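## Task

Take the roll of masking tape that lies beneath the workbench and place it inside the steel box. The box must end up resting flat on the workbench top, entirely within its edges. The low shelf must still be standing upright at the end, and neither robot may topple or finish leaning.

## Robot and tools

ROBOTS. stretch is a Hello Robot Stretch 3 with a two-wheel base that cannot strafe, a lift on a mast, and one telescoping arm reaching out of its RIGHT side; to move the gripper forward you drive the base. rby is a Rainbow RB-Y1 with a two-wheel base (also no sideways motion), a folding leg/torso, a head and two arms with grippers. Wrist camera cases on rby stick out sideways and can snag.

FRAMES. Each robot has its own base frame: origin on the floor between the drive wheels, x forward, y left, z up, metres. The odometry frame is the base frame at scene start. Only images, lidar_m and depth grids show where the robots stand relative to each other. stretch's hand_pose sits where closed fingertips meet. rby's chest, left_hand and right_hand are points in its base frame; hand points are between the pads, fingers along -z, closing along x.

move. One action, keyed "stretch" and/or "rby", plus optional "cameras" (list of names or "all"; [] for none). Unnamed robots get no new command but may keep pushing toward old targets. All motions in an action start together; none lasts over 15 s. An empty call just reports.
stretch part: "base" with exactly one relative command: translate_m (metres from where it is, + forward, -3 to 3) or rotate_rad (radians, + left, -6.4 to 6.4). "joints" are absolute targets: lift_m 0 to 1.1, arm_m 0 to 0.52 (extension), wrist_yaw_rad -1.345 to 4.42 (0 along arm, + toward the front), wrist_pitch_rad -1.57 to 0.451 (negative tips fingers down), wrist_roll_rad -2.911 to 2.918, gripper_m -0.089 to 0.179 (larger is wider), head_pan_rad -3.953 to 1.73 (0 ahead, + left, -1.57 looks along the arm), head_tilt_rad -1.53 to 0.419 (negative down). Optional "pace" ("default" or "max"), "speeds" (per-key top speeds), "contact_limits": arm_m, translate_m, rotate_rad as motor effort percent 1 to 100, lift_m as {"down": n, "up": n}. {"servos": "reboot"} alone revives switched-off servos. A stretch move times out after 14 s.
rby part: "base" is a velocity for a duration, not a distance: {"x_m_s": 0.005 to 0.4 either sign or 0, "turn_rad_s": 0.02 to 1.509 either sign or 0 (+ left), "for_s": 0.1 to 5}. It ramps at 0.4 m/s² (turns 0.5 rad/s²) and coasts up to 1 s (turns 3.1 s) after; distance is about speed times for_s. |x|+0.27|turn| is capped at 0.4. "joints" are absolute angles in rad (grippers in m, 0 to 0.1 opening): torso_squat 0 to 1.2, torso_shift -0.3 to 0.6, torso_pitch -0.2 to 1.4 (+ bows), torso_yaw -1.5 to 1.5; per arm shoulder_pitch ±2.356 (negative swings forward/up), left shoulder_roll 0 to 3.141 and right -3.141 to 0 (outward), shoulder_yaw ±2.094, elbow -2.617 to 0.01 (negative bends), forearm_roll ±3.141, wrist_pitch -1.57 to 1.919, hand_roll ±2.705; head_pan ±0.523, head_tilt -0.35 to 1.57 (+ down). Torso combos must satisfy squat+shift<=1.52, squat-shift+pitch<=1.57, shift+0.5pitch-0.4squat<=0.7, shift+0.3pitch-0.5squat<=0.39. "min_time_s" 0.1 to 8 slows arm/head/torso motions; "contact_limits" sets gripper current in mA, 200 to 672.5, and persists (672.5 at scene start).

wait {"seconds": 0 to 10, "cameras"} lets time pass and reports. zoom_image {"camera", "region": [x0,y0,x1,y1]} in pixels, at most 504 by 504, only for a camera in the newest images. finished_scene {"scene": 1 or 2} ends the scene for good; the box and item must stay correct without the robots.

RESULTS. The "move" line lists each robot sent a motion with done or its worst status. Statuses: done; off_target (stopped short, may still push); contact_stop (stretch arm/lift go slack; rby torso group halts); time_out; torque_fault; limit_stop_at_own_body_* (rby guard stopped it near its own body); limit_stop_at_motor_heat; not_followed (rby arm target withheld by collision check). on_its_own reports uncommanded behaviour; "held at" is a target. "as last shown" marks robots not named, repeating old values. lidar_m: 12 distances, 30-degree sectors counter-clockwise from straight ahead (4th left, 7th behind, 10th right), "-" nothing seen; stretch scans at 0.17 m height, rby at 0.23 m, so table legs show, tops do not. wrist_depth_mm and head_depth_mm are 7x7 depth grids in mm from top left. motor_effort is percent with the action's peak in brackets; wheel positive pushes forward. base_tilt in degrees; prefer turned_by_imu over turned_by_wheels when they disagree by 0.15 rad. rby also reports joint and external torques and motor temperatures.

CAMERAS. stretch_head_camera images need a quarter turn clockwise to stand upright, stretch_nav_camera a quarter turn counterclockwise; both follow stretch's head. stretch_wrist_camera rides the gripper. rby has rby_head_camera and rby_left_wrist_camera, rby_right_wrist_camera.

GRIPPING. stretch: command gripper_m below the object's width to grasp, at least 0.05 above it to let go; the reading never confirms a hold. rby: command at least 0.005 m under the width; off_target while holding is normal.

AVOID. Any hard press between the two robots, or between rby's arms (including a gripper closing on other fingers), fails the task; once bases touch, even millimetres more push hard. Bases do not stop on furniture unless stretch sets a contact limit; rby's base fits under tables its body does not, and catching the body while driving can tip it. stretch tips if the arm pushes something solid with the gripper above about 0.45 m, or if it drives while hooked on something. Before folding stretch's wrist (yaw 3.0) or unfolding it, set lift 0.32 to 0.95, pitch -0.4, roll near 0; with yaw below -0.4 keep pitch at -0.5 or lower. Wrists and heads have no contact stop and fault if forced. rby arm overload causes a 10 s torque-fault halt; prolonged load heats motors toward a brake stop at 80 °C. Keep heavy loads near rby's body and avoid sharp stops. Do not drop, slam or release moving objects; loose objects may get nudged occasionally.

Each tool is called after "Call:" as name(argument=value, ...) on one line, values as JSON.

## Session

Call:
move(rby={"joints": {"head_pan_rad": 0.0, "head_tilt_rad": 0.25}}, stretch={"joints": {"head_pan_rad": 0.0, "head_tilt_rad": -0.4}})

Call:
move(stretch={"joints": {"head_pan_rad": 1.57, "head_tilt_rad": -0.4}}, rby={"joints": {"head_pan_rad": 0.5}}, cameras=["rby_head_camera", "stretch_head_camera", "stretch_nav_camera"])

Call:
move(stretch={"joints": {"head_pan_rad": -1.57, "head_tilt_rad": -0.4}}, rby={"joints": {"head_pan_rad": -0.5}}, cameras=["rby_head_camera", "stretch_head_camera", "stretch_nav_camera"])

Call:
move(stretch={"joints": {"head_pan_rad": -3.14, "head_tilt_rad": -0.4}}, cameras=["stretch_head_camera", "stretch_nav_camera"])

Scene clock: 0.87 s.
Joint torques (N m): rby.left_arm=[-1.97 0.41 0.45 -0.28 0.14 -0.27 0.14] | rby.right_arm=[-2.15 -0.76 -0.23 -0.3 -0.11 -0.36 0.19]
External joint torques (N m): rby.left_arm=[0.56 -0.04 0.44 0.4 0.14 0.19 0.15] | rby.right_arm=[-0.43 0.02 -0.21 0.22 -0.16 -0.04 0.18]
Motor temperatures (°C): left_arm=[32 34 32 36 39 39 37] | right_arm=[35 34 33 34 40 37 36]
move: stretch done; rby done
stretch.base_odometry: x=+0.000 y=+0.000 heading=+0.000
stretch.turned_by_wheels: +0.000
stretch.turned_by_imu: +0.000
stretch.base_tilt: forward=+0.4 right=+1.9
stretch.lidar_m: 3.08 3.23 3.24 1.99 1.11 1.07 1.67 1.38 1.38 1.28 1.74 4.01
stretch.head_depth_mm: 3406 3644 3864 3145 2196 1686 1366 / 3643 3845 - 3220 2199 1692 1358 / 3853 - - 3270 2245 1687 1369 / - 3068 3333 3183 2240 1701 1364 / - - - 3309 2243 1701 1378 / 3680 3870 - 3384 2276 1709 1390 / 3290 3431 3633 3341 2254 1715 1380
stretch.base_status: not commanded
stretch.joint_positions: lift_m=+0.434 arm_m=+0.002 wrist_yaw_rad=+2.858 wrist_pitch_rad=-0.628 wrist_roll_rad=+0.000 gripper_m=+0.037 head_pan_rad=+0.000 head_tilt_rad=-0.395
stretch.joint_status: all done
stretch.motor_effort: left_wheel=-1.4(1.8) right_wheel=+0.5(0.9) lift_m=+35.3(35.6) arm_m=-2.2(3.2) wrist_yaw_rad=+0.1(0.8) wrist_pitch_rad=+2.8(2.8) wrist_roll_rad=+0.3(0.5) gripper_m=-1.5(1.5) head_pan_rad=-0.5(3.1) head_tilt_rad=-4.6(6.2)
stretch.hand_pose: x=+0.0329 y=+0.0383 z=+0.4025 quat_wxyz=(+0.312, +0.696, +0.121, +0.635) (m; stretch's base frame)
stretch.wrist_depth_mm: 147 177 - - - - - / 170 178 935 975 - - - / 713 201 787 828 887 907 974 / 638 237 706 732 750 766 821 / 574 564 130 600 654 684 723 / 511 104 379 544 133 606 625 / - 332 349 508 511 548 557
rby.base_odometry: x=+0.000 y=+0.000 heading=+0.000
rby.lidar_m: 3.31 2.83 2.37 1.49 1.35 1.35 1.60 1.45 1.46 1.77 3.41 3.27
rby.base_status: not commanded
rby.joint_positions: torso_squat_rad=+0.350 torso_shift_rad=+0.000 torso_pitch_rad=+0.000 torso_yaw_rad=+0.000 left_shoulder_pitch_rad=-0.028 left_shoulder_roll_rad=+0.008 left_shoulder_yaw_rad=+0.045 left_elbow_rad=-0.144 left_forearm_roll_rad=+0.018 left_wrist_pitch_rad=-0.001 left_hand_roll_rad=-0.038 left_gripper_m=+0.100 right_shoulder_pitch_rad=+0.013 right_shoulder_roll_rad=-0.005 right_shoulder_yaw_rad=-0.043 right_elbow_rad=-0.187 right_forearm_roll_rad=+0.000 right_wrist_pitch_rad=+0.045 right_hand_roll_rad=-0.033 right_gripper_m=+0.099 head_pan_rad=+0.000 head_tilt_rad=+0.250
rby.joint_status: all done
rby.motor_effort: left_wheel=+2(3) right_wheel=+0(1)
rby.chest: x=-0.2280 y=+0.0008 z=+1.2475 quat_wxyz=(+1.000, -0.001, +0.000, +0.000) (m; rby's base frame)
rby.left_hand: x=-0.1372 y=+0.2285 z=+0.5675 quat_wxyz=(+0.996, +0.005, -0.086, +0.007) (m; rby's base frame)
rby.right_hand: x=-0.1571 y=-0.2278 z=+0.5653 quat_wxyz=(+0.997, -0.004, -0.064, -0.040) (m; rby's base frame)
pictures: rby_head_camera, rby_left_wrist_camera, rby_right_wrist_camera, stretch_head_camera (sideways), stretch_nav_camera (sideways), stretch_wrist_camera
Images, in order (width x height): rby_head_camera 896x504, rby_left_wrist_camera 644x364, rby_right_wrist_camera 644x364, stretch_head_camera 896x504, stretch_nav_camera 672x504, stretch_wrist_camera 644x364.

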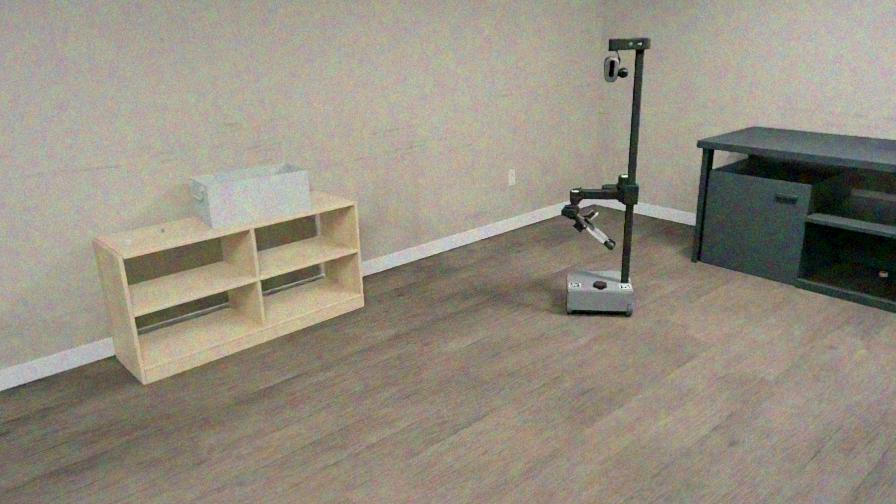

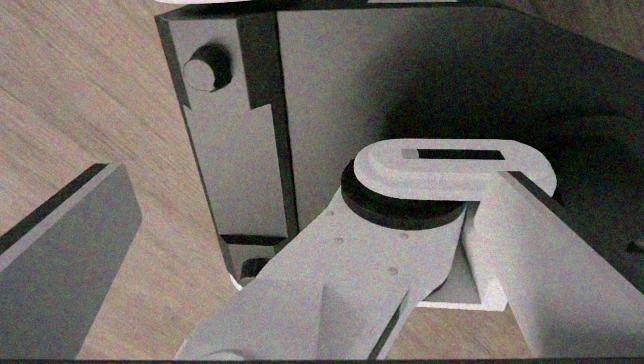

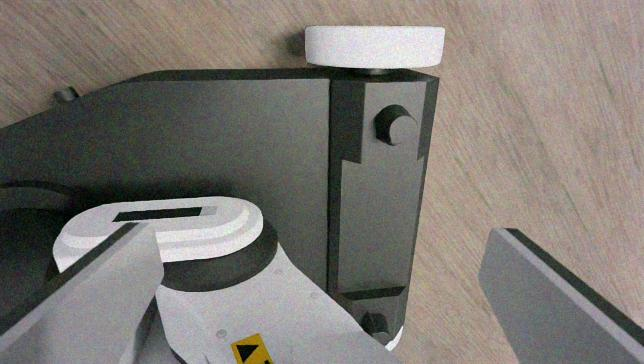

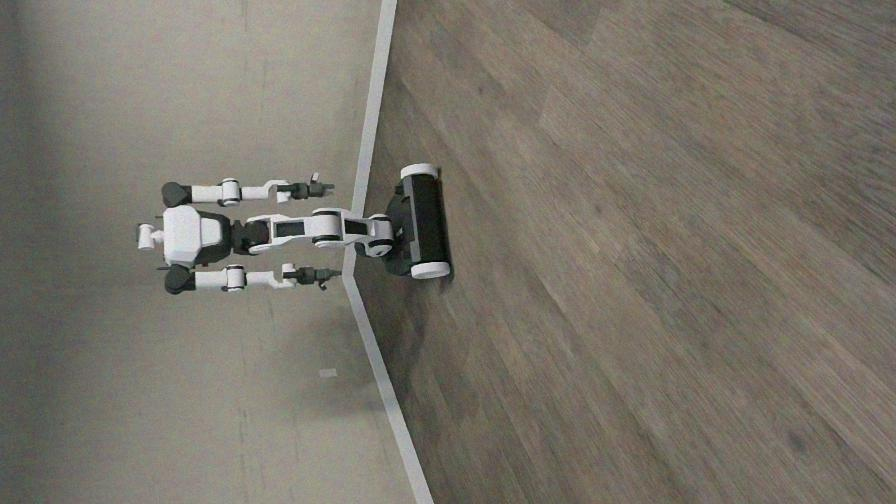

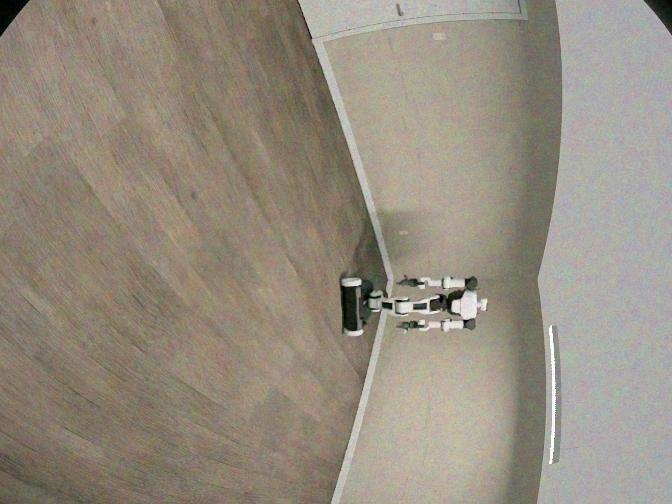

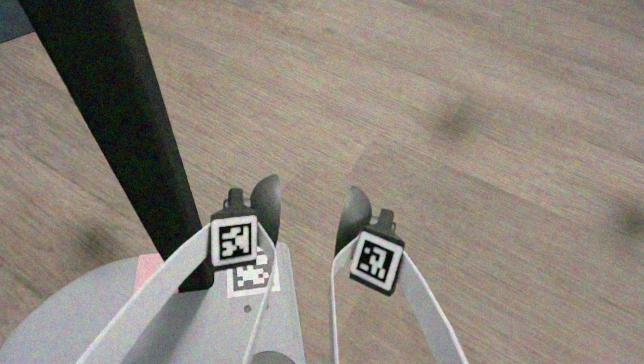

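Scene clock: 2.13 s.
Joint torques (N m): rby.left_arm=[-2 0.66 -0.08 -0.4 0.17 -0.17 0.18] | rby.right_arm=[-1.75 -0.64 -0.28 -0.17 -0.09 -0.29 0.19]
External joint torques (N m): rby.left_arm=[0.53 0.22 -0.09 0.28 0.17 0.29 0.19] | rby.right_arm=[-0.03 0.14 -0.26 0.35 -0.14 0.03 0.18]
Motor temperatures (°C): left_arm=[32 34 32 36 39 39 37] | right_arm=[35 34 33 34 40 37 36]
move: stretch done; rby done
stretch.base_odometry: x=+0.000 y=+0.000 heading=+0.000
stretch.turned_by_wheels: +0.000
stretch.turned_by_imu: +0.000
stretch.base_tilt: forward=+0.4 right=+1.8
stretch.lidar_m: 3.09 3.24 3.23 1.99 1.11 1.08 1.67 1.38 1.37 1.29 1.73 4.01
stretch.head_depth_mm: 2806 2941 3185 3152 2213 1679 1350 / 2999 3216 3382 3186 2192 1677 1351 / 2884 3086 3258 2859 2187 1697 1366 / 2543 2674 2741 2082 2257 1689 1358 / 2233 2381 2393 1882 2063 1715 1375 / 2032 2112 2174 1683 1690 1697 1373 / 1817 1922 2002 1445 1550 1608 1407
stretch.base_status: not commanded
stretch.joint_positions: lift_m=+0.434 arm_m=+0.002 wrist_yaw_rad=+2.858 wrist_pitch_rad=-0.628 wrist_roll_rad=+0.000 gripper_m=+0.037 head_pan_rad=+1.593 head_tilt_rad=-0.398
stretch.joint_status: all done
stretch.motor_effort: left_wheel=-1.3(1.7) right_wheel=+0.5(0.7) lift_m=+35.5(35.8) arm_m=-3.1(4.0) wrist_yaw_rad=+0.0(0.8) wrist_pitch_rad=+2.3(2.8) wrist_roll_rad=+0.3(0.5) gripper_m=-1.4(1.4) head_pan_rad=+2.3(7.8) head_tilt_rad=-4.6(5.5)
stretch.hand_pose: x=+0.0329 y=+0.0383 z=+0.4025 quat_wxyz=(+0.312, +0.696, +0.121, +0.635) (m; stretch's base frame)
stretch.wrist_depth_mm: 147 178 - - - - - / 170 178 944 967 - - - / 714 201 795 831 877 911 966 / 647 238 692 729 756 784 819 / 576 568 130 605 652 691 703 / 505 104 382 546 133 609 635 / - 330 349 510 510 550 554
rby.base_odometry: x=+0.000 y=+0.000 heading=+0.000
rby.lidar_m: 3.32 2.83 2.39 1.50 1.34 1.36 1.60 1.44 1.46 1.78 3.41 3.27
rby.base_status: not commanded
rby.joint_positions: torso_squat_rad=+0.350 torso_shift_rad=+0.000 torso_pitch_rad=+0.000 torso_yaw_rad=+0.000 left_shoulder_pitch_rad=-0.028 left_shoulder_roll_rad=+0.008 left_shoulder_yaw_rad=+0.045 left_elbow_rad=-0.144 left_forearm_roll_rad=+0.018 left_wrist_pitch_rad=-0.001 left_hand_roll_rad=-0.038 left_gripper_m=+0.100 right_shoulder_pitch_rad=+0.013 right_shoulder_roll_rad=-0.005 right_shoulder_yaw_rad=-0.043 right_elbow_rad=-0.187 right_forearm_roll_rad=+0.000 right_wrist_pitch_rad=+0.045 right_hand_roll_rad=-0.033 right_gripper_m=+0.099 head_pan_rad=+0.500 head_tilt_rad=+0.250
rby.joint_status: all done
rby.motor_effort: left_wheel=+2(3) right_wheel=+0(1)
rby.chest: x=-0.2280 y=+0.0008 z=+1.2475 quat_wxyz=(+1.000, -0.001, +0.000, +0.000) (m; rby's base frame)
rby.left_hand: x=-0.1372 y=+0.2285 z=+0.5675 quat_wxyz=(+0.996, +0.005, -0.086, +0.007) (m; rby's base frame)
rby.right_hand: x=-0.1571 y=-0.2278 z=+0.5653 quat_wxyz=(+0.997, -0.004, -0.064, -0.040) (m; rby's base frame)
pictures: rby_head_camera, stretch_head_camera (sideways), stretch_nav_camera (sideways)
Images, in order (width x height): rby_head_camera 896x504, stretch_head_camera 896x504, stretch_nav_camera 672x504.

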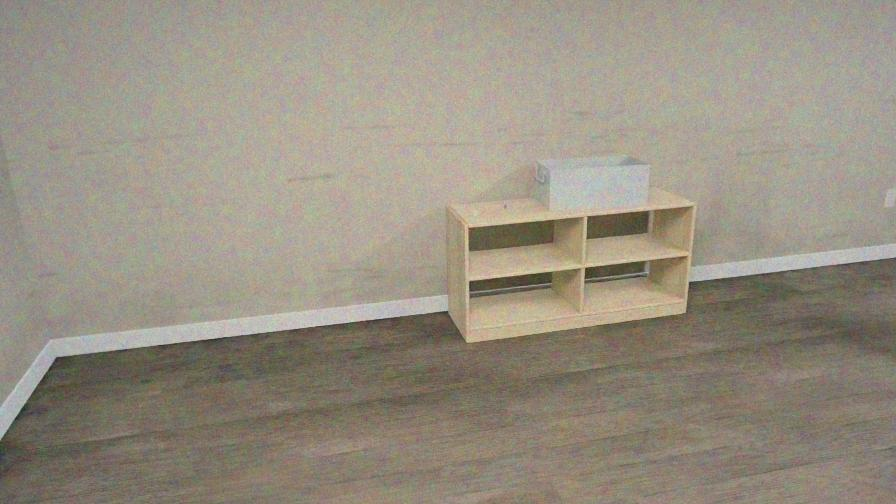

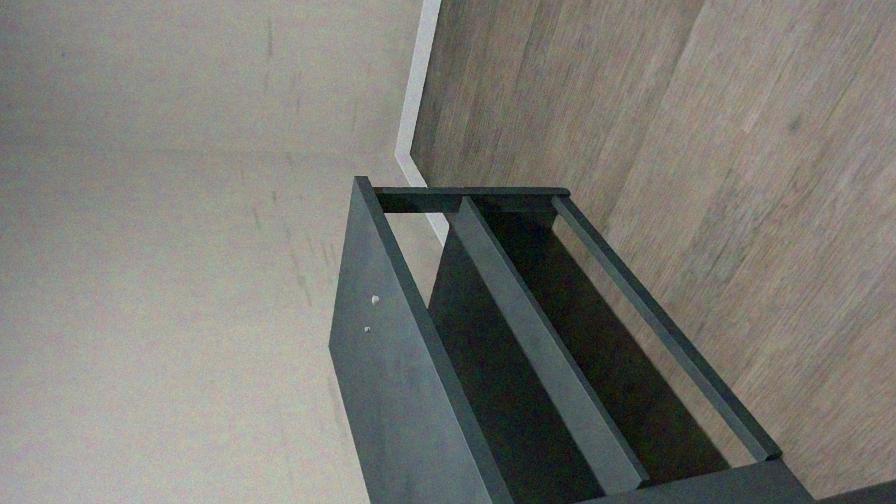

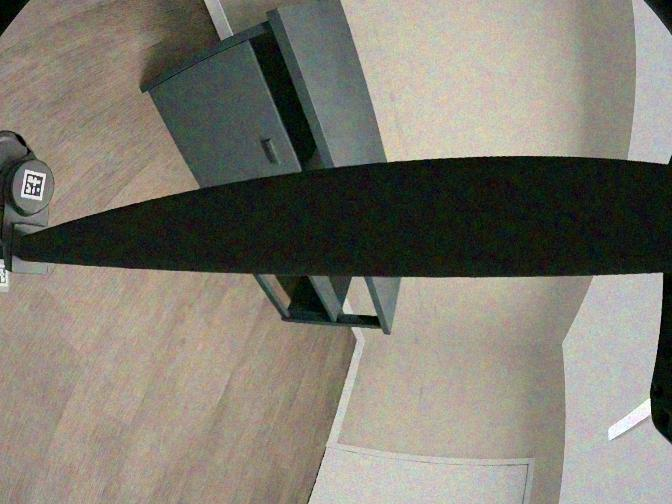

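Scene clock: 3.90 s.
Joint torques (N m): rby.left_arm=[-2.46 0.63 -0.16 -0.29 0.15 -0.15 0.1] | rby.right_arm=[-1.89 -0.93 -0.29 -0.27 -0.06 -0.31 0.08]
External joint torques (N m): rby.left_arm=[0.07 0.19 -0.17 0.38 0.14 0.31 0.11] | rby.right_arm=[-0.17 -0.15 -0.27 0.25 -0.1 0 0.07]
Motor temperatures (°C): left_arm=[32 34 32 36 39 39 37] | right_arm=[35 34 33 34 40 37 36]
move: stretch done; rby done
stretch.base_odometry: x=+0.000 y=+0.000 heading=+0.000
stretch.turned_by_wheels: +0.000
stretch.turned_by_imu: +0.000
stretch.base_tilt: forward=+0.5 right=+1.8
stretch.lidar_m: 3.09 3.25 3.24 1.99 1.11 1.07 1.68 1.38 1.38 1.29 1.73 4.02
stretch.head_depth_mm: 1167 1239 1323 1399 1523 1587 1352 / 1235 1306 1400 1515 1633 1680 1351 / 1307 1405 1509 1626 1762 1676 1365 / 1388 1498 1621 1685 1647 1652 1363 / 1487 1605 1743 1617 1665 1640 1371 / 1605 1748 1895 1590 1850 1711 1376 / 1747 1895 2065 1765 1930 1712 1377
stretch.base_status: not commanded
stretch.joint_positions: lift_m=+0.434 arm_m=+0.002 wrist_yaw_rad=+2.858 wrist_pitch_rad=-0.628 wrist_roll_rad=+0.000 gripper_m=+0.037 head_pan_rad=-1.604 head_tilt_rad=-0.399
stretch.joint_status: all done
stretch.motor_effort: left_wheel=-1.1(1.8) right_wheel=+0.9(0.9) lift_m=+35.8(35.8) arm_m=-4.7(5.2) wrist_yaw_rad=+0.0(0.8) wrist_pitch_rad=+2.6(2.8) wrist_roll_rad=+0.4(0.5) gripper_m=-1.8(1.9) head_pan_rad=-0.8(8.7) head_tilt_rad=-4.0(5.5)
stretch.hand_pose: x=+0.0329 y=+0.0383 z=+0.4025 quat_wxyz=(+0.312, +0.696, +0.121, +0.635) (m; stretch's base frame)
stretch.wrist_depth_mm: 147 178 - - - - - / 170 178 921 976 - - - / 714 202 805 837 875 919 967 / 640 238 705 737 762 787 816 / 581 566 130 606 660 688 707 / 517 104 380 552 133 609 621 / - 330 352 506 511 545 561
rby.base_odometry: x=+0.000 y=+0.000 heading=+0.000
rby.lidar_m: 3.31 2.83 2.36 1.50 1.34 1.36 1.60 1.44 1.46 1.78 3.41 3.27
rby.base_status: not commanded
rby.joint_positions: torso_squat_rad=+0.350 torso_shift_rad=+0.000 torso_pitch_rad=+0.000 torso_yaw_rad=+0.000 left_shoulder_pitch_rad=-0.028 left_shoulder_roll_rad=+0.008 left_shoulder_yaw_rad=+0.045 left_elbow_rad=-0.144 left_forearm_roll_rad=+0.018 left_wrist_pitch_rad=-0.001 left_hand_roll_rad=-0.038 left_gripper_m=+0.100 right_shoulder_pitch_rad=+0.013 right_shoulder_roll_rad=-0.005 right_shoulder_yaw_rad=-0.043 right_elbow_rad=-0.187 right_forearm_roll_rad=+0.000 right_wrist_pitch_rad=+0.045 right_hand_roll_rad=-0.033 right_gripper_m=+0.099 head_pan_rad=-0.500 head_tilt_rad=+0.250
rby.joint_status: all done
rby.motor_effort: left_wheel=+2(3) right_wheel=+0(1)
rby.chest: x=-0.2280 y=+0.0008 z=+1.2475 quat_wxyz=(+1.000, -0.001, +0.000, +0.000) (m; rby's base frame)
rby.left_hand: x=-0.1372 y=+0.2285 z=+0.5675 quat_wxyz=(+0.996, +0.005, -0.086, +0.007) (m; rby's base frame)
rby.right_hand: x=-0.1571 y=-0.2278 z=+0.5653 quat_wxyz=(+0.997, -0.004, -0.064, -0.040) (m; rby's base frame)
pictures: rby_head_camera, stretch_head_camera (sideways), stretch_nav_camera (sideways)
Images, in order (width x height): rby_head_camera 896x504, stretch_head_camera 896x504, stretch_nav_camera 672x504.

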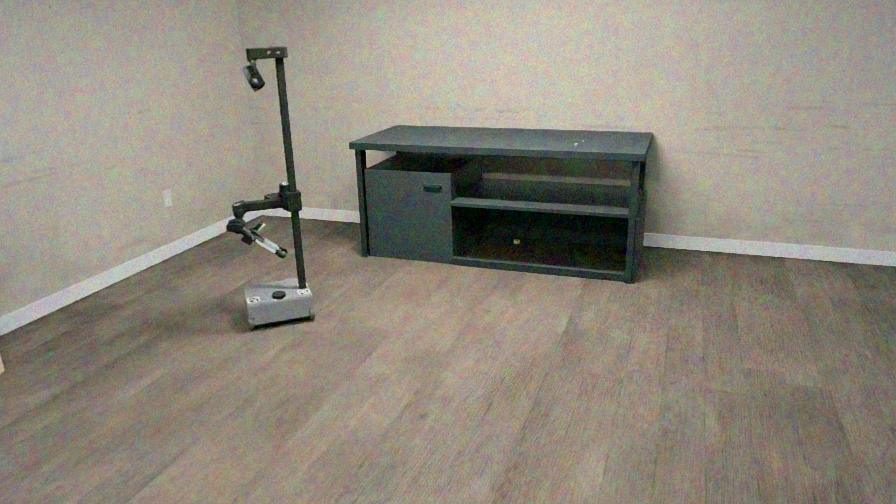

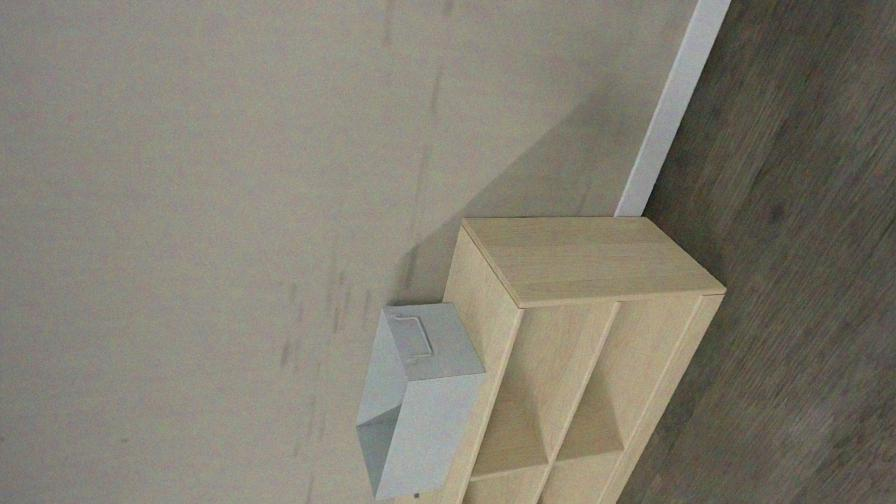

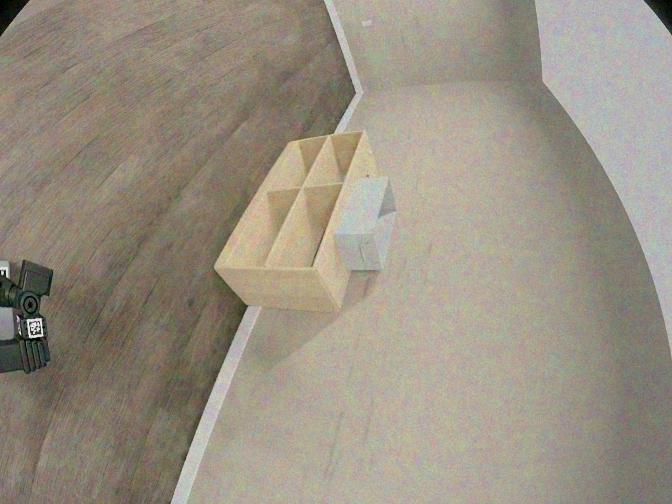

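Scene clock: 5.13 s.
Joint torques (N m): rby.left_arm=[-2.12 0.88 0.39 -0.35 0.06 -0.27 0.1] | rby.right_arm=[-2.14 -0.75 -0.28 -0.2 -0.08 -0.35 0.17]
External joint torques (N m): rby.left_arm=[0.41 0.43 0.38 0.32 0.06 0.19 0.11] | rby.right_arm=[-0.42 0.03 -0.25 0.32 -0.12 -0.03 0.16]
Motor temperatures (°C): left_arm=[32 34 32 36 39 39 37] | right_arm=[35 34 33 34 40 37 36]
move: stretch done
stretch.base_odometry: x=+0.000 y=+0.000 heading=+0.000
stretch.turned_by_wheels: +0.000
stretch.turned_by_imu: +0.000
stretch.base_tilt: forward=+0.3 right=+1.9
stretch.lidar_m: 3.08 3.24 3.23 1.99 1.11 1.07 1.68 1.38 1.37 1.29 1.73 4.02
stretch.head_depth_mm: 1553 1643 1739 1867 1979 1666 1345 / 1623 1739 1873 1997 2099 1678 1360 / 1740 1863 1971 2146 2192 1684 1359 / 1852 1989 2129 2349 2219 1688 1371 / 1819 1918 2027 2159 2147 1708 1371 / 1608 1683 1765 1862 1986 1697 1379 / 1448 1520 1584 1659 1737 1727 1380
stretch.base_status: not commanded
stretch.joint_positions: lift_m=+0.434 arm_m=+0.002 wrist_yaw_rad=+2.858 wrist_pitch_rad=-0.628 wrist_roll_rad=+0.000 gripper_m=+0.037 head_pan_rad=-3.181 head_tilt_rad=-0.400
stretch.joint_status: all done
stretch.motor_effort: left_wheel=-1.1(1.6) right_wheel=+0.2(0.8) lift_m=+35.6(35.8) arm_m=-5.2(6.0) wrist_yaw_rad=-0.6(0.6) wrist_pitch_rad=+2.7(2.8) wrist_roll_rad=+0.3(0.6) gripper_m=-0.5(2.0) head_pan_rad=-1.0(8.6) head_tilt_rad=-4.4(5.2)
stretch.hand_pose: x=+0.0329 y=+0.0383 z=+0.4025 quat_wxyz=(+0.312, +0.696, +0.121, +0.635) (m; stretch's base frame)
stretch.wrist_depth_mm: 147 178 - - - - - / 170 178 926 969 - - - / 719 203 794 846 878 937 969 / 635 238 691 719 757 788 827 / 577 563 130 606 661 683 700 / 512 104 377 548 133 608 636 / - 333 352 514 511 548 556
rby: as last shown
rby.lidar_m: 3.31 2.82 2.38 1.50 1.34 1.36 1.62 1.44 1.45 1.77 3.43 3.28
rby.motor_effort: left_wheel=+2(3) right_wheel=-1(1)
pictures: stretch_head_camera (sideways), stretch_nav_camera (sideways)
Images, in order (width x height): stretch_head_camera 896x504, stretch_nav_camera 672x504.

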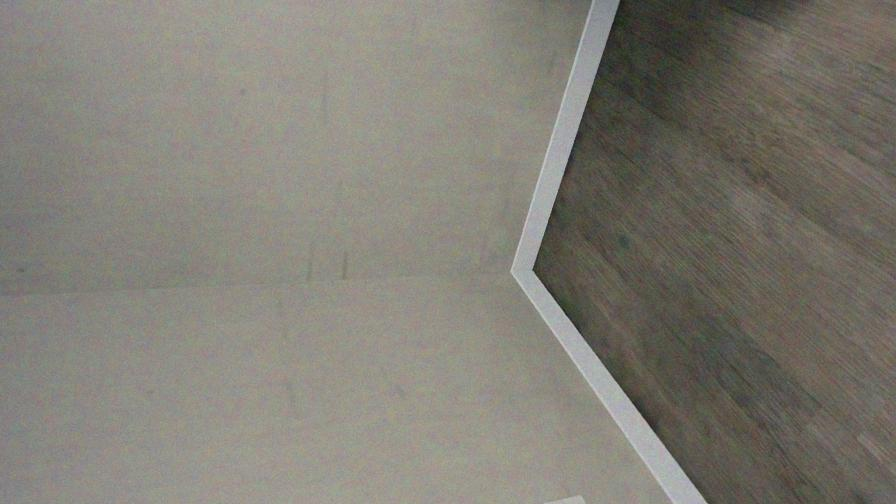

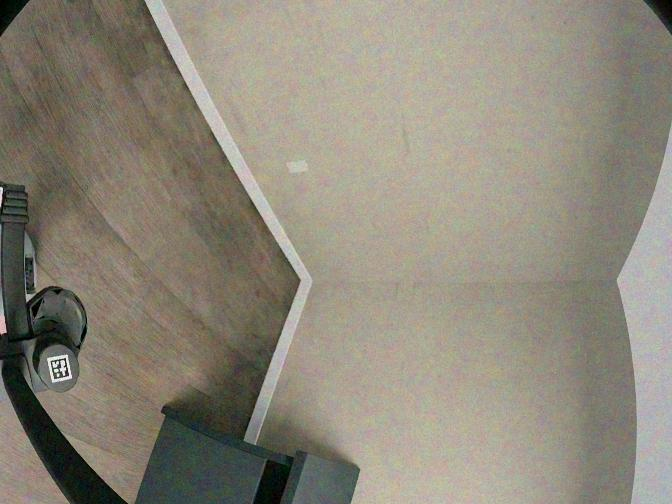

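Call:
zoom_image(camera="stretch_head_camera", region=[400, 150, 896, 504])

Call:
move(stretch={"joints": {"head_pan_rad": 1.73, "head_tilt_rad": -0.5}}, rby={"joints": {"head_pan_rad": -0.5}}, cameras=["rby_head_camera", "stretch_head_camera", "stretch_nav_camera"])

Call:
zoom_image(camera="rby_head_camera", region=[440, 190, 640, 290])

Scaled by 1.016 from the camera's 896x504 image, which has a finer 1280x720 frame.

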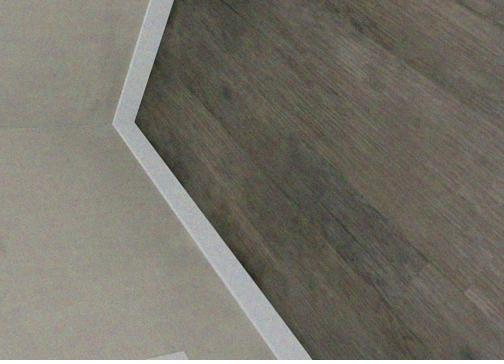

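Scene clock: 93.43 s.
Joint torques (N m): rby.left_arm=[-1.87 0.58 0.06 -0.33 0.19 -0.25 0.21] | rby.right_arm=[-2.02 -0.96 -0.5 -0.13 -0.09 -0.36 0.19]
External joint torques (N m): rby.left_arm=[0.67 0.13 0.05 0.35 0.18 0.2 0.22] | rby.right_arm=[-0.3 -0.18 -0.48 0.39 -0.13 -0.04 0.18]
Motor temperatures (°C): left_arm=[32 34 32 36 39 39 37] | right_arm=[35 34 33 34 40 37 36]
move: stretch done; rby done
stretch.base_odometry: x=+0.000 y=+0.000 heading=+0.000
stretch.turned_by_wheels: +0.000
stretch.turned_by_imu: +0.002
stretch.base_tilt: forward=+0.4 right=+1.8
stretch.lidar_m: 3.07 3.25 3.24 1.99 1.11 1.07 1.67 1.38 1.38 1.29 1.74 4.03
stretch.head_depth_mm: 2697 3032 3329 2613 1918 1527 1272 / 2429 2667 2029 2189 1935 1514 1270 / 2214 2431 1962 2074 1935 1541 1275 / 2016 2212 1674 1874 1936 1534 1278 / 1870 1997 1683 1720 1896 1549 1280 / 1739 1851 1704 1565 1490 - - / 1638 - - - - - -
stretch.base_status: not commanded
stretch.joint_positions: lift_m=+0.434 arm_m=+0.002 wrist_yaw_rad=+2.858 wrist_pitch_rad=-0.628 wrist_roll_rad=+0.000 gripper_m=+0.037 head_pan_rad=+1.788 head_tilt_rad=-0.501
stretch.joint_status: all done
joint sent to its limit — stretch.head_pan_rad, upper limit.
stretch.motor_effort: left_wheel=-1.3(1.8) right_wheel=+0.2(1.0) lift_m=+35.3(35.5) arm_m=-11.2(11.5) wrist_yaw_rad=+0.1(0.9) wrist_pitch_rad=+2.4(2.8) wrist_roll_rad=+0.3(0.6) gripper_m=-0.3(1.8) head_pan_rad=-1.7(9.3) head_tilt_rad=-4.5(5.7)
stretch.hand_pose: x=+0.0329 y=+0.0383 z=+0.4025 quat_wxyz=(+0.312, +0.696, +0.121, +0.635) (m; stretch's base frame)
stretch.wrist_depth_mm: 147 178 - - - - - / 170 178 936 978 - - - / 716 202 799 836 876 922 989 / 646 238 691 745 755 794 813 / 580 565 131 597 658 691 706 / 518 104 375 550 133 609 627 / - 331 348 512 513 541 561
rby.base_odometry: x=+0.000 y=+0.000 heading=+0.000
rby.lidar_m: 3.31 2.83 2.37 1.51 1.34 1.34 1.60 1.45 1.45 1.77 3.42 3.27
rby.base_status: not commanded
rby.joint_positions: torso_squat_rad=+0.350 torso_shift_rad=+0.000 torso_pitch_rad=+0.000 torso_yaw_rad=+0.000 left_shoulder_pitch_rad=-0.028 left_shoulder_roll_rad=+0.008 left_shoulder_yaw_rad=+0.045 left_elbow_rad=-0.144 left_forearm_roll_rad=+0.018 left_wrist_pitch_rad=-0.001 left_hand_roll_rad=-0.038 left_gripper_m=+0.100 right_shoulder_pitch_rad=+0.013 right_shoulder_roll_rad=-0.005 right_shoulder_yaw_rad=-0.043 right_elbow_rad=-0.187 right_forearm_roll_rad=+0.000 right_wrist_pitch_rad=+0.045 right_hand_roll_rad=-0.033 right_gripper_m=+0.099 head_pan_rad=-0.500 head_tilt_rad=+0.250
rby.joint_status: all done
rby.motor_effort: left_wheel=+2(3) right_wheel=-1(1)
rby.chest: x=-0.2280 y=+0.0008 z=+1.2475 quat_wxyz=(+1.000, -0.001, +0.000, +0.000) (m; rby's base frame)
rby.left_hand: x=-0.1372 y=+0.2285 z=+0.5675 quat_wxyz=(+0.996, +0.005, -0.086, +0.007) (m; rby's base frame)
rby.right_hand: x=-0.1571 y=-0.2278 z=+0.5653 quat_wxyz=(+0.997, -0.004, -0.064, -0.040) (m; rby's base frame)
pictures: rby_head_camera, stretch_head_camera (sideways), stretch_nav_camera (sideways)
Images, in order (width x height): rby_head_camera 896x504, stretch_head_camera 896x504, stretch_nav_camera 672x504.

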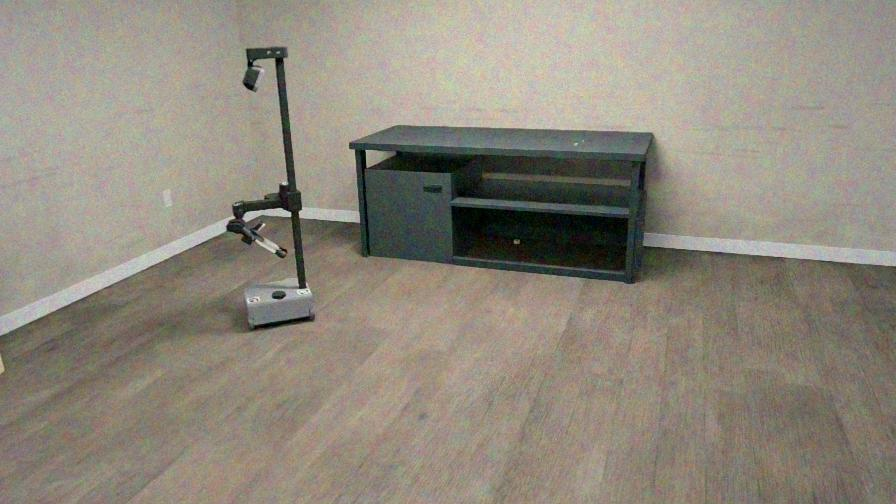

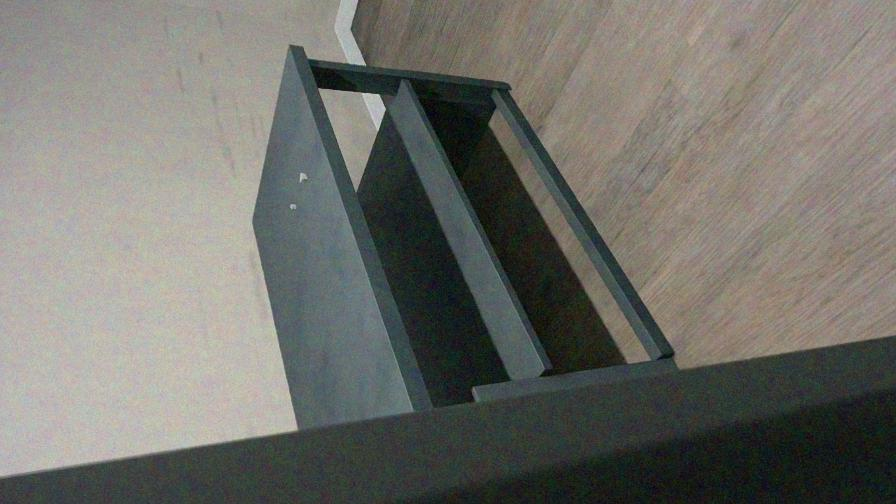

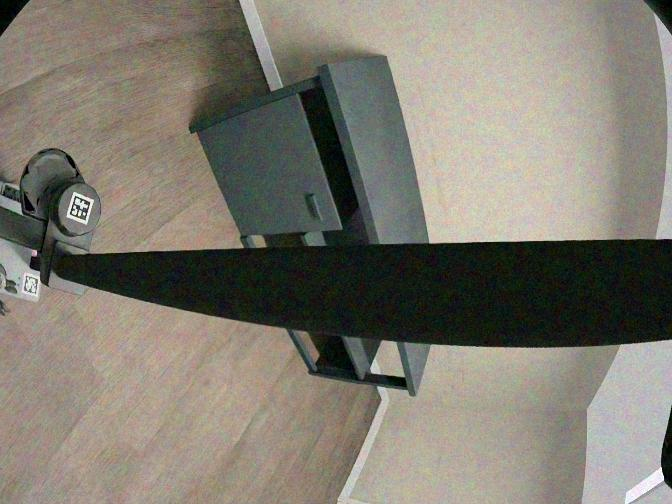

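Scaled by 2.520.

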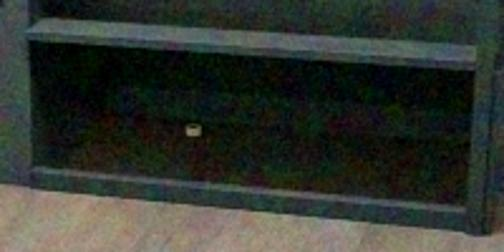

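Call:
move(stretch={"base": {"rotate_rad": -1.47}, "joints": {"lift_m": 0.26}}, rby={"base": {"turn_rad_s": 0.2, "for_s": 0.7}, "joints": {"head_pan_rad": 0.15, "head_tilt_rad": 0.45}}, cameras=["rby_head_camera", "stretch_nav_camera"])

Scene clock: 157.20 s.
Joint torques (N m): rby.left_arm=[-2.25 0.56 0.05 -0.25 0.09 -0.19 0.09] | rby.right_arm=[-1.98 -0.8 -0.2 -0.33 -0.18 -0.38 0.14]
External joint torques (N m): rby.left_arm=[0.28 0.11 0.04 0.43 0.09 0.27 0.1] | rby.right_arm=[-0.25 -0.03 -0.18 0.19 -0.22 -0.06 0.14]
Motor temperatures (°C): left_arm=[32 34 32 36 39 39 37] | right_arm=[35 34 33 34 40 37 36]
move: stretch done; rby done
stretch.base_odometry: x=+0.000 y=+0.000 heading=-1.470
stretch.turned_by_wheels: -1.470
stretch.turned_by_imu: -1.471
stretch.base_tilt: forward=+0.3 right=+1.9
stretch.lidar_m: 1.29 2.25 3.21 3.04 3.23 2.04 2.00 1.07 1.08 1.56 1.37 1.37
stretch.head_depth_mm: 2863 2936 3088 2588 1926 1530 1261 / - - 3522 2604 1929 1531 1270 / 3724 - - 2628 1915 1535 1266 / 3433 3767 3860 2644 1936 1542 1272 / 3185 3486 3613 2659 1956 1551 1270 / 2978 3200 3429 2647 1979 1602 1318 / 2795 2950 3273 2842 - - -
stretch.base_status: done
stretch.joint_positions: lift_m=+0.260 arm_m=+0.002 wrist_yaw_rad=+2.858 wrist_pitch_rad=-0.628 wrist_roll_rad=+0.000 gripper_m=+0.037 head_pan_rad=+1.727 head_tilt_rad=-0.501
stretch.joint_status: all done
stretch.motor_effort: left_wheel=+6.9(10.9) right_wheel=-8.9(12.1) lift_m=+21.8(32.5) arm_m=-19.6(20.5) wrist_yaw_rad=+0.3(0.9) wrist_pitch_rad=+2.5(2.9) wrist_roll_rad=+0.2(0.7) gripper_m=+0.6(1.5) head_pan_rad=-4.2(4.8) head_tilt_rad=-0.1(2.0)
stretch.hand_pose: x=+0.0329 y=+0.0383 z=+0.2287 quat_wxyz=(+0.312, +0.696, +0.121, +0.635) (m; stretch's base frame)
stretch.wrist_depth_mm: 147 178 759 827 865 943 - / 175 178 634 656 695 753 798 / 489 201 530 561 589 619 661 / 246 241 265 484 505 537 557 / 219 227 133 235 446 466 481 / 199 107 204 219 133 410 427 / - 181 177 187 346 371 378
rby.base_odometry: x=+0.000 y=+0.000 heading=+0.140
rby.lidar_m: 3.02 2.82 1.99 1.42 1.35 1.39 1.53 1.44 1.50 1.99 4.41 3.08
rby.base_status: done (sent for 0.7 of 0.7 s)
rby.joint_positions: torso_squat_rad=+0.350 torso_shift_rad=+0.000 torso_pitch_rad=+0.000 torso_yaw_rad=+0.000 left_shoulder_pitch_rad=-0.028 left_shoulder_roll_rad=+0.008 left_shoulder_yaw_rad=+0.045 left_elbow_rad=-0.144 left_forearm_roll_rad=+0.018 left_wrist_pitch_rad=-0.001 left_hand_roll_rad=-0.038 left_gripper_m=+0.100 right_shoulder_pitch_rad=+0.013 right_shoulder_roll_rad=-0.005 right_shoulder_yaw_rad=-0.043 right_elbow_rad=-0.187 right_forearm_roll_rad=+0.000 right_wrist_pitch_rad=+0.045 right_hand_roll_rad=-0.033 right_gripper_m=+0.099 head_pan_rad=+0.150 head_tilt_rad=+0.450
rby.joint_status: all done
rby.motor_effort: left_wheel=-2(26) right_wheel=+2(22)
rby.chest: x=-0.2280 y=+0.0008 z=+1.2475 quat_wxyz=(+1.000, -0.001, +0.000, +0.000) (m; rby's base frame)
rby.left_hand: x=-0.1372 y=+0.2285 z=+0.5675 quat_wxyz=(+0.996, +0.005, -0.086, +0.007) (m; rby's base frame)
rby.right_hand: x=-0.1571 y=-0.2278 z=+0.5653 quat_wxyz=(+0.997, -0.004, -0.064, -0.040) (m; rby's base frame)
pictures: rby_head_camera, stretch_nav_camera (sideways)
Images, in order (width x height): rby_head_camera 896x504, stretch_nav_camera 672x504.

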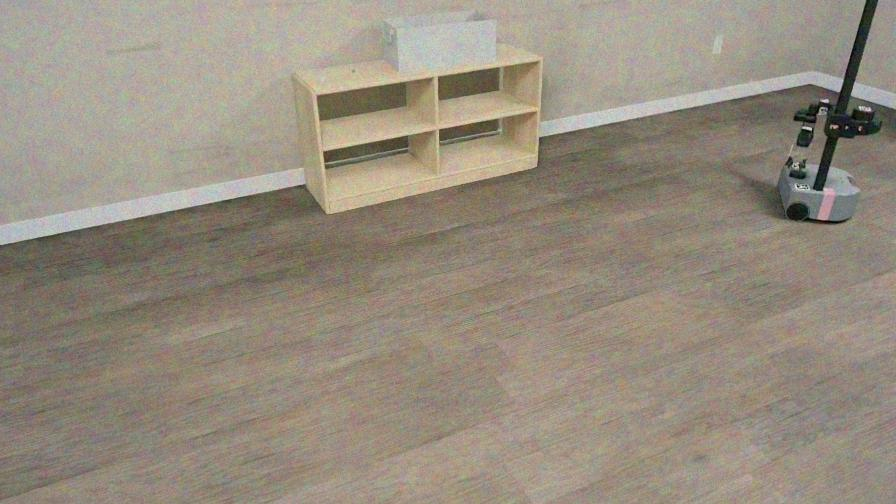

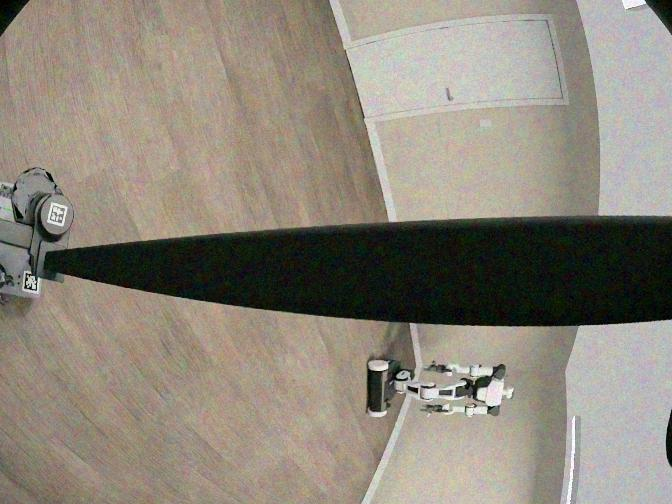

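Call:
move(stretch={"base": {"translate_m": -1.2}, "joints": {"head_pan_rad": -1.57, "head_tilt_rad": -0.5}, "pace": "max"}, rby={"base": {"x_m_s": 0.4, "for_s": 5.0}, "joints": {"left_shoulder_pitch_rad": -0.755, "left_shoulder_roll_rad": 0.22, "left_shoulder_yaw_rad": 0.285, "left_elbow_rad": -0.97, "left_forearm_roll_rad": 0.057, "left_wrist_pitch_rad": 0.921, "left_hand_roll_rad": -1.651, "right_shoulder_pitch_rad": -0.755, "right_shoulder_roll_rad": -0.22, "right_shoulder_yaw_rad": -0.285, "right_elbow_rad": -0.97, "right_forearm_roll_rad": -0.057, "right_wrist_pitch_rad": 0.921, "right_hand_roll_rad": 1.651, "head_pan_rad": 0.3, "head_tilt_rad": 0.55}, "min_time_s": 4}, cameras=["rby_head_camera", "stretch_head_camera", "stretch_nav_camera"])

Scene clock: 190.47 s.
Joint torques (N m): rby.left_arm=[-21.85 8.76 1.85 -10.37 0.51 -1.07 -0.03] | rby.right_arm=[-24.1 -9.4 -2.44 -9.43 -0.27 -1.42 0.42]
External joint torques (N m): rby.left_arm=[0.6 0.49 1.34 0.04 0.43 0.48 -0.05] | rby.right_arm=[-1.08 -0.58 -2.14 0.94 -0.46 0.12 0.43]
Motor temperatures (°C): left_arm=[32 34 32 36 39 39 37] | right_arm=[35 34 33 34 40 37 36]
move: stretch off_target; rby done
stretch.base_odometry: x=-0.121 y=+1.194 heading=-1.470
stretch.turned_by_wheels: +0.000
stretch.turned_by_imu: +0.082
stretch.base_tilt: forward=+0.4 right=+1.8
stretch.lidar_m: 2.44 2.24 4.15 2.68 2.46 0.91 1.01 0.93 0.36 0.35 0.69 2.19
stretch.head_depth_mm: 925 984 1062 1059 774 615 507 / 1000 1080 1167 1062 779 616 507 / 1096 1191 1302 1062 782 617 509 / 1214 1328 1450 1069 783 620 539 / 1349 1495 1680 1074 790 622 828 / 1534 1709 1936 2033 789 687 1134 / 1762 1971 2187 2377 827 1117 1252
stretch.base_status: translate_m off_target (by the wheels' count: -1.1997 of -1.2000)
stretch.joint_positions: lift_m=+0.260 arm_m=+0.002 wrist_yaw_rad=+2.858 wrist_pitch_rad=-0.631 wrist_roll_rad=+0.000 gripper_m=+0.037 head_pan_rad=-1.571 head_tilt_rad=-0.498
stretch.joint_status: all done
stretch.on_its_own: left_wheel is at rest, and its effort (-35.4) is outside its rest range (-21 to +21); right_wheel is at rest, and its effort (-35.8) is outside its rest range (-21 to +21)
stretch.motor_effort: left_wheel=-35.4(36.3) right_wheel=-35.8(36.4) lift_m=+35.0(35.5) arm_m=-9.8(21.7) wrist_yaw_rad=-1.3(2.2) wrist_pitch_rad=+2.9(4.2) wrist_roll_rad=+0.3(0.6) gripper_m=-1.1(1.5) head_pan_rad=+3.8(8.0) head_tilt_rad=+0.6(4.1)
stretch.hand_pose: x=+0.0326 y=+0.0379 z=+0.2281 quat_wxyz=(+0.312, +0.696, +0.123, +0.635) (m; stretch's base frame)
stretch.wrist_depth_mm: 147 176 758 809 859 939 - / 175 178 637 663 695 748 801 / 477 203 532 563 585 616 643 / 244 240 266 482 507 526 553 / 219 228 134 234 440 464 478 / 199 107 203 217 133 411 422 / - 180 178 186 346 371 379
rby.base_odometry: x=+1.981 y=+0.279 heading=+0.140
rby.lidar_m: 1.32 1.07 1.14 2.03 2.41 2.49 3.29 3.15 3.23 2.52 2.45 2.20
rby.base_status: done (sent for 5 of 5 s)
rby.joint_positions: torso_squat_rad=+0.350 torso_shift_rad=+0.000 torso_pitch_rad=+0.000 torso_yaw_rad=+0.000 left_shoulder_pitch_rad=-0.755 left_shoulder_roll_rad=+0.220 left_shoulder_yaw_rad=+0.285 left_elbow_rad=-0.970 left_forearm_roll_rad=+0.057 left_wrist_pitch_rad=+0.921 left_hand_roll_rad=-1.651 left_gripper_m=+0.100 right_shoulder_pitch_rad=-0.755 right_shoulder_roll_rad=-0.220 right_shoulder_yaw_rad=-0.285 right_elbow_rad=-0.970 right_forearm_roll_rad=-0.057 right_wrist_pitch_rad=+0.921 right_hand_roll_rad=+1.651 right_gripper_m=+0.099 head_pan_rad=+0.300 head_tilt_rad=+0.550
rby.joint_status: all done
rby.motor_effort: left_wheel=+2(30) right_wheel=-2(30)
rby.chest: x=-0.2280 y=+0.0008 z=+1.2475 quat_wxyz=(+1.000, -0.001, +0.000, +0.000) (m; rby's base frame)
rby.left_hand: x=+0.4039 y=+0.3061 z=+1.0005 quat_wxyz=(+0.660, +0.305, -0.250, -0.640) (m; rby's base frame)
rby.right_hand: x=+0.4038 y=-0.3051 z=+1.0011 quat_wxyz=(+0.659, -0.306, -0.249, +0.640) (m; rby's base frame)
pictures: rby_head_camera, stretch_head_camera (sideways), stretch_nav_camera (sideways)
Images, in order (width x height): rby_head_camera 896x504, stretch_head_camera 896x504, stretch_nav_camera 672x504.

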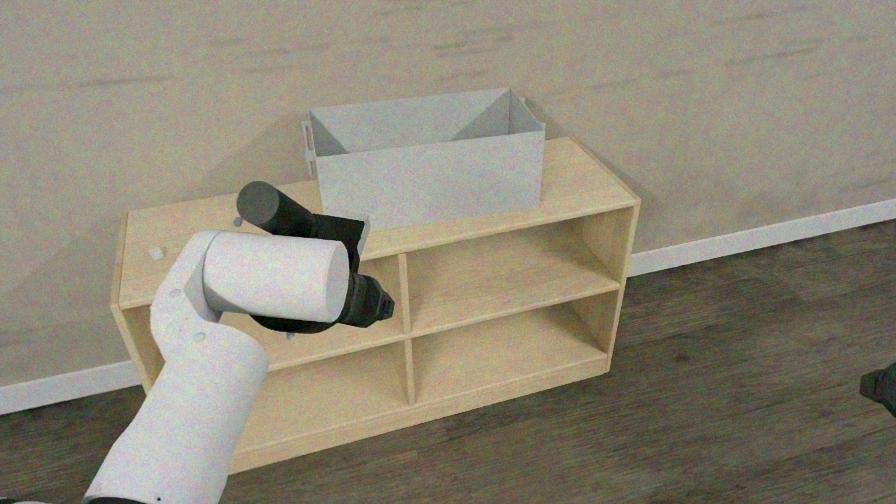

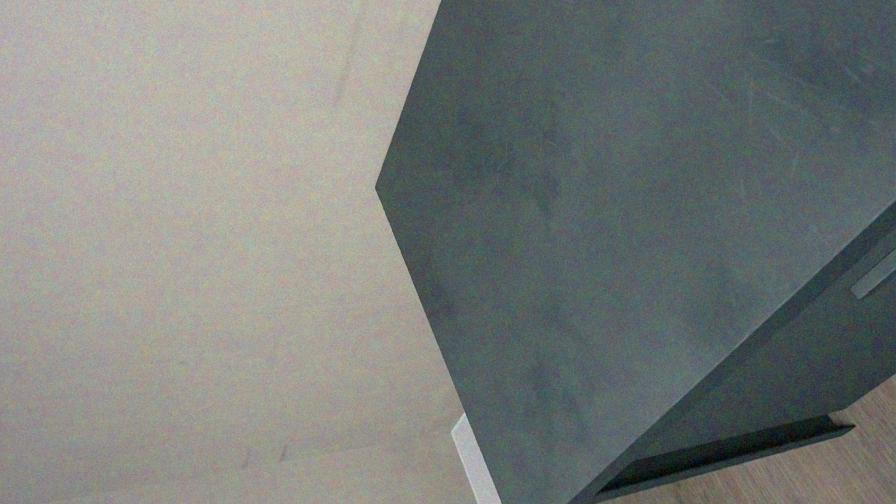

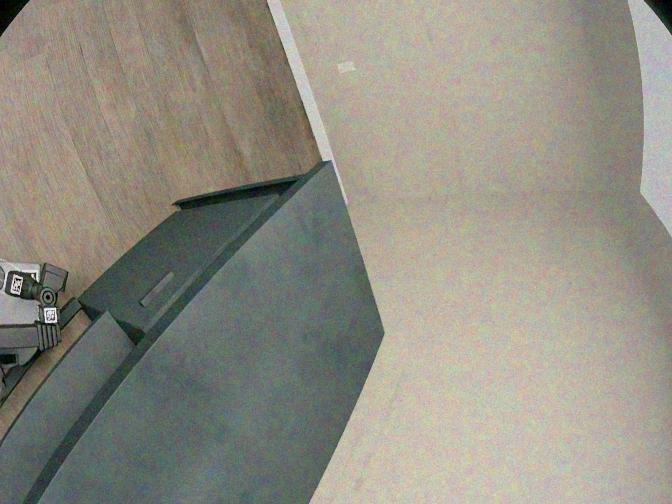

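Call:
move(stretch={"base": {"translate_m": 0.03}}, cameras=["rby_head_camera", "stretch_nav_camera"])

Call:
zoom_image(camera="rby_head_camera", region=[290, 70, 570, 240])

Scene clock: 218.87 s.
Joint torques (N m): rby.left_arm=[-21.7 9.08 1.87 -10.36 0.69 -1.06 0] | rby.right_arm=[-24.1 -9.37 -2.39 -9.34 -0.3 -1.37 0.41]
External joint torques (N m): rby.left_arm=[0.75 0.81 1.36 0.05 0.61 0.49 -0.02] | rby.right_arm=[-1.07 -0.55 -2.09 1.03 -0.49 0.17 0.42]
Motor temperatures (°C): left_arm=[32 34 32 36 39 39 37] | right_arm=[35 34 33 34 40 37 36]
move: stretch done
stretch.base_odometry: x=-0.118 y=+1.164 heading=-1.470
stretch.turned_by_wheels: +0.000
stretch.turned_by_imu: +0.001
stretch.base_tilt: forward=+0.5 right=+1.9
stretch.lidar_m: 2.41 2.21 4.19 2.70 2.48 0.93 1.04 0.95 0.36 0.37 0.75 2.17
stretch.head_depth_mm: 945 1015 1087 1050 778 614 507 / 1029 1111 1190 1052 781 615 508 / 1122 1219 1328 1065 780 617 511 / 1243 1355 1490 1066 788 618 695 / 1387 1538 1688 1075 787 641 903 / 1552 1742 1987 2130 792 950 1205 / 1809 2011 2182 2354 867 1465 1288
stretch.base_status: done
stretch.joint_positions: lift_m=+0.260 arm_m=+0.002 wrist_yaw_rad=+2.858 wrist_pitch_rad=-0.631 wrist_roll_rad=+0.000 gripper_m=+0.037 head_pan_rad=-1.570 head_tilt_rad=-0.498
stretch.joint_status: not commanded
stretch.motor_effort: left_wheel=+2.1(33.2) right_wheel=+5.9(32.7) lift_m=+33.1(33.8) arm_m=+9.7(10.1) wrist_yaw_rad=-0.9(1.5) wrist_pitch_rad=+3.1(3.4) wrist_roll_rad=+0.5(0.6) gripper_m=-0.4(2.1) head_pan_rad=+3.4(4.5) head_tilt_rad=-2.1(2.8)
stretch.hand_pose: x=+0.0326 y=+0.0379 z=+0.2281 quat_wxyz=(+0.312, +0.696, +0.123, +0.635) (m; stretch's base frame)
stretch.wrist_depth_mm: 147 177 757 796 872 935 - / 175 178 627 669 689 733 797 / 483 203 531 554 597 622 643 / 245 241 265 482 510 525 556 / 219 228 133 235 441 461 481 / 198 106 204 218 133 410 427 / - 180 177 185 347 368 379
rby: as last shown
rby.lidar_m: 1.30 1.08 1.15 2.02 2.41 2.47 3.30 3.14 3.24 3.09 2.42 2.20
rby.motor_effort: left_wheel=+2(3) right_wheel=-2(2)
pictures: rby_head_camera, stretch_nav_camera (sideways)
Images, in order (width x height): rby_head_camera 896x504, stretch_nav_camera 672x504.

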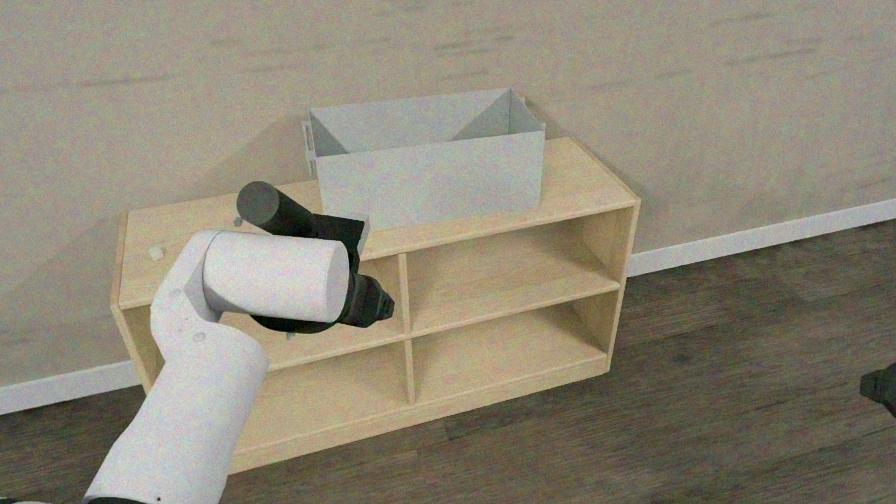

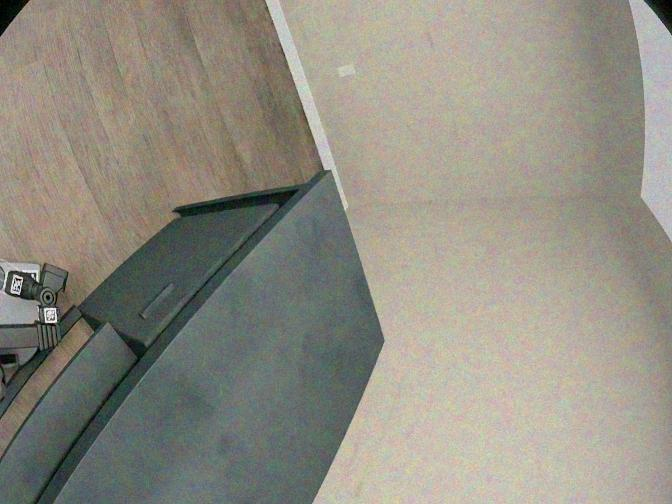

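Scaled by 1.800.

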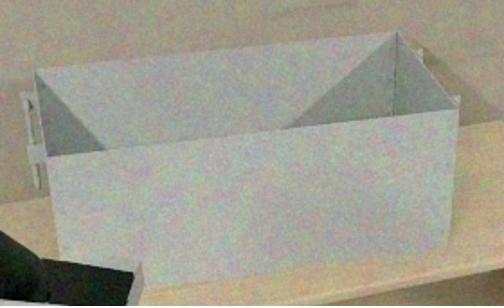

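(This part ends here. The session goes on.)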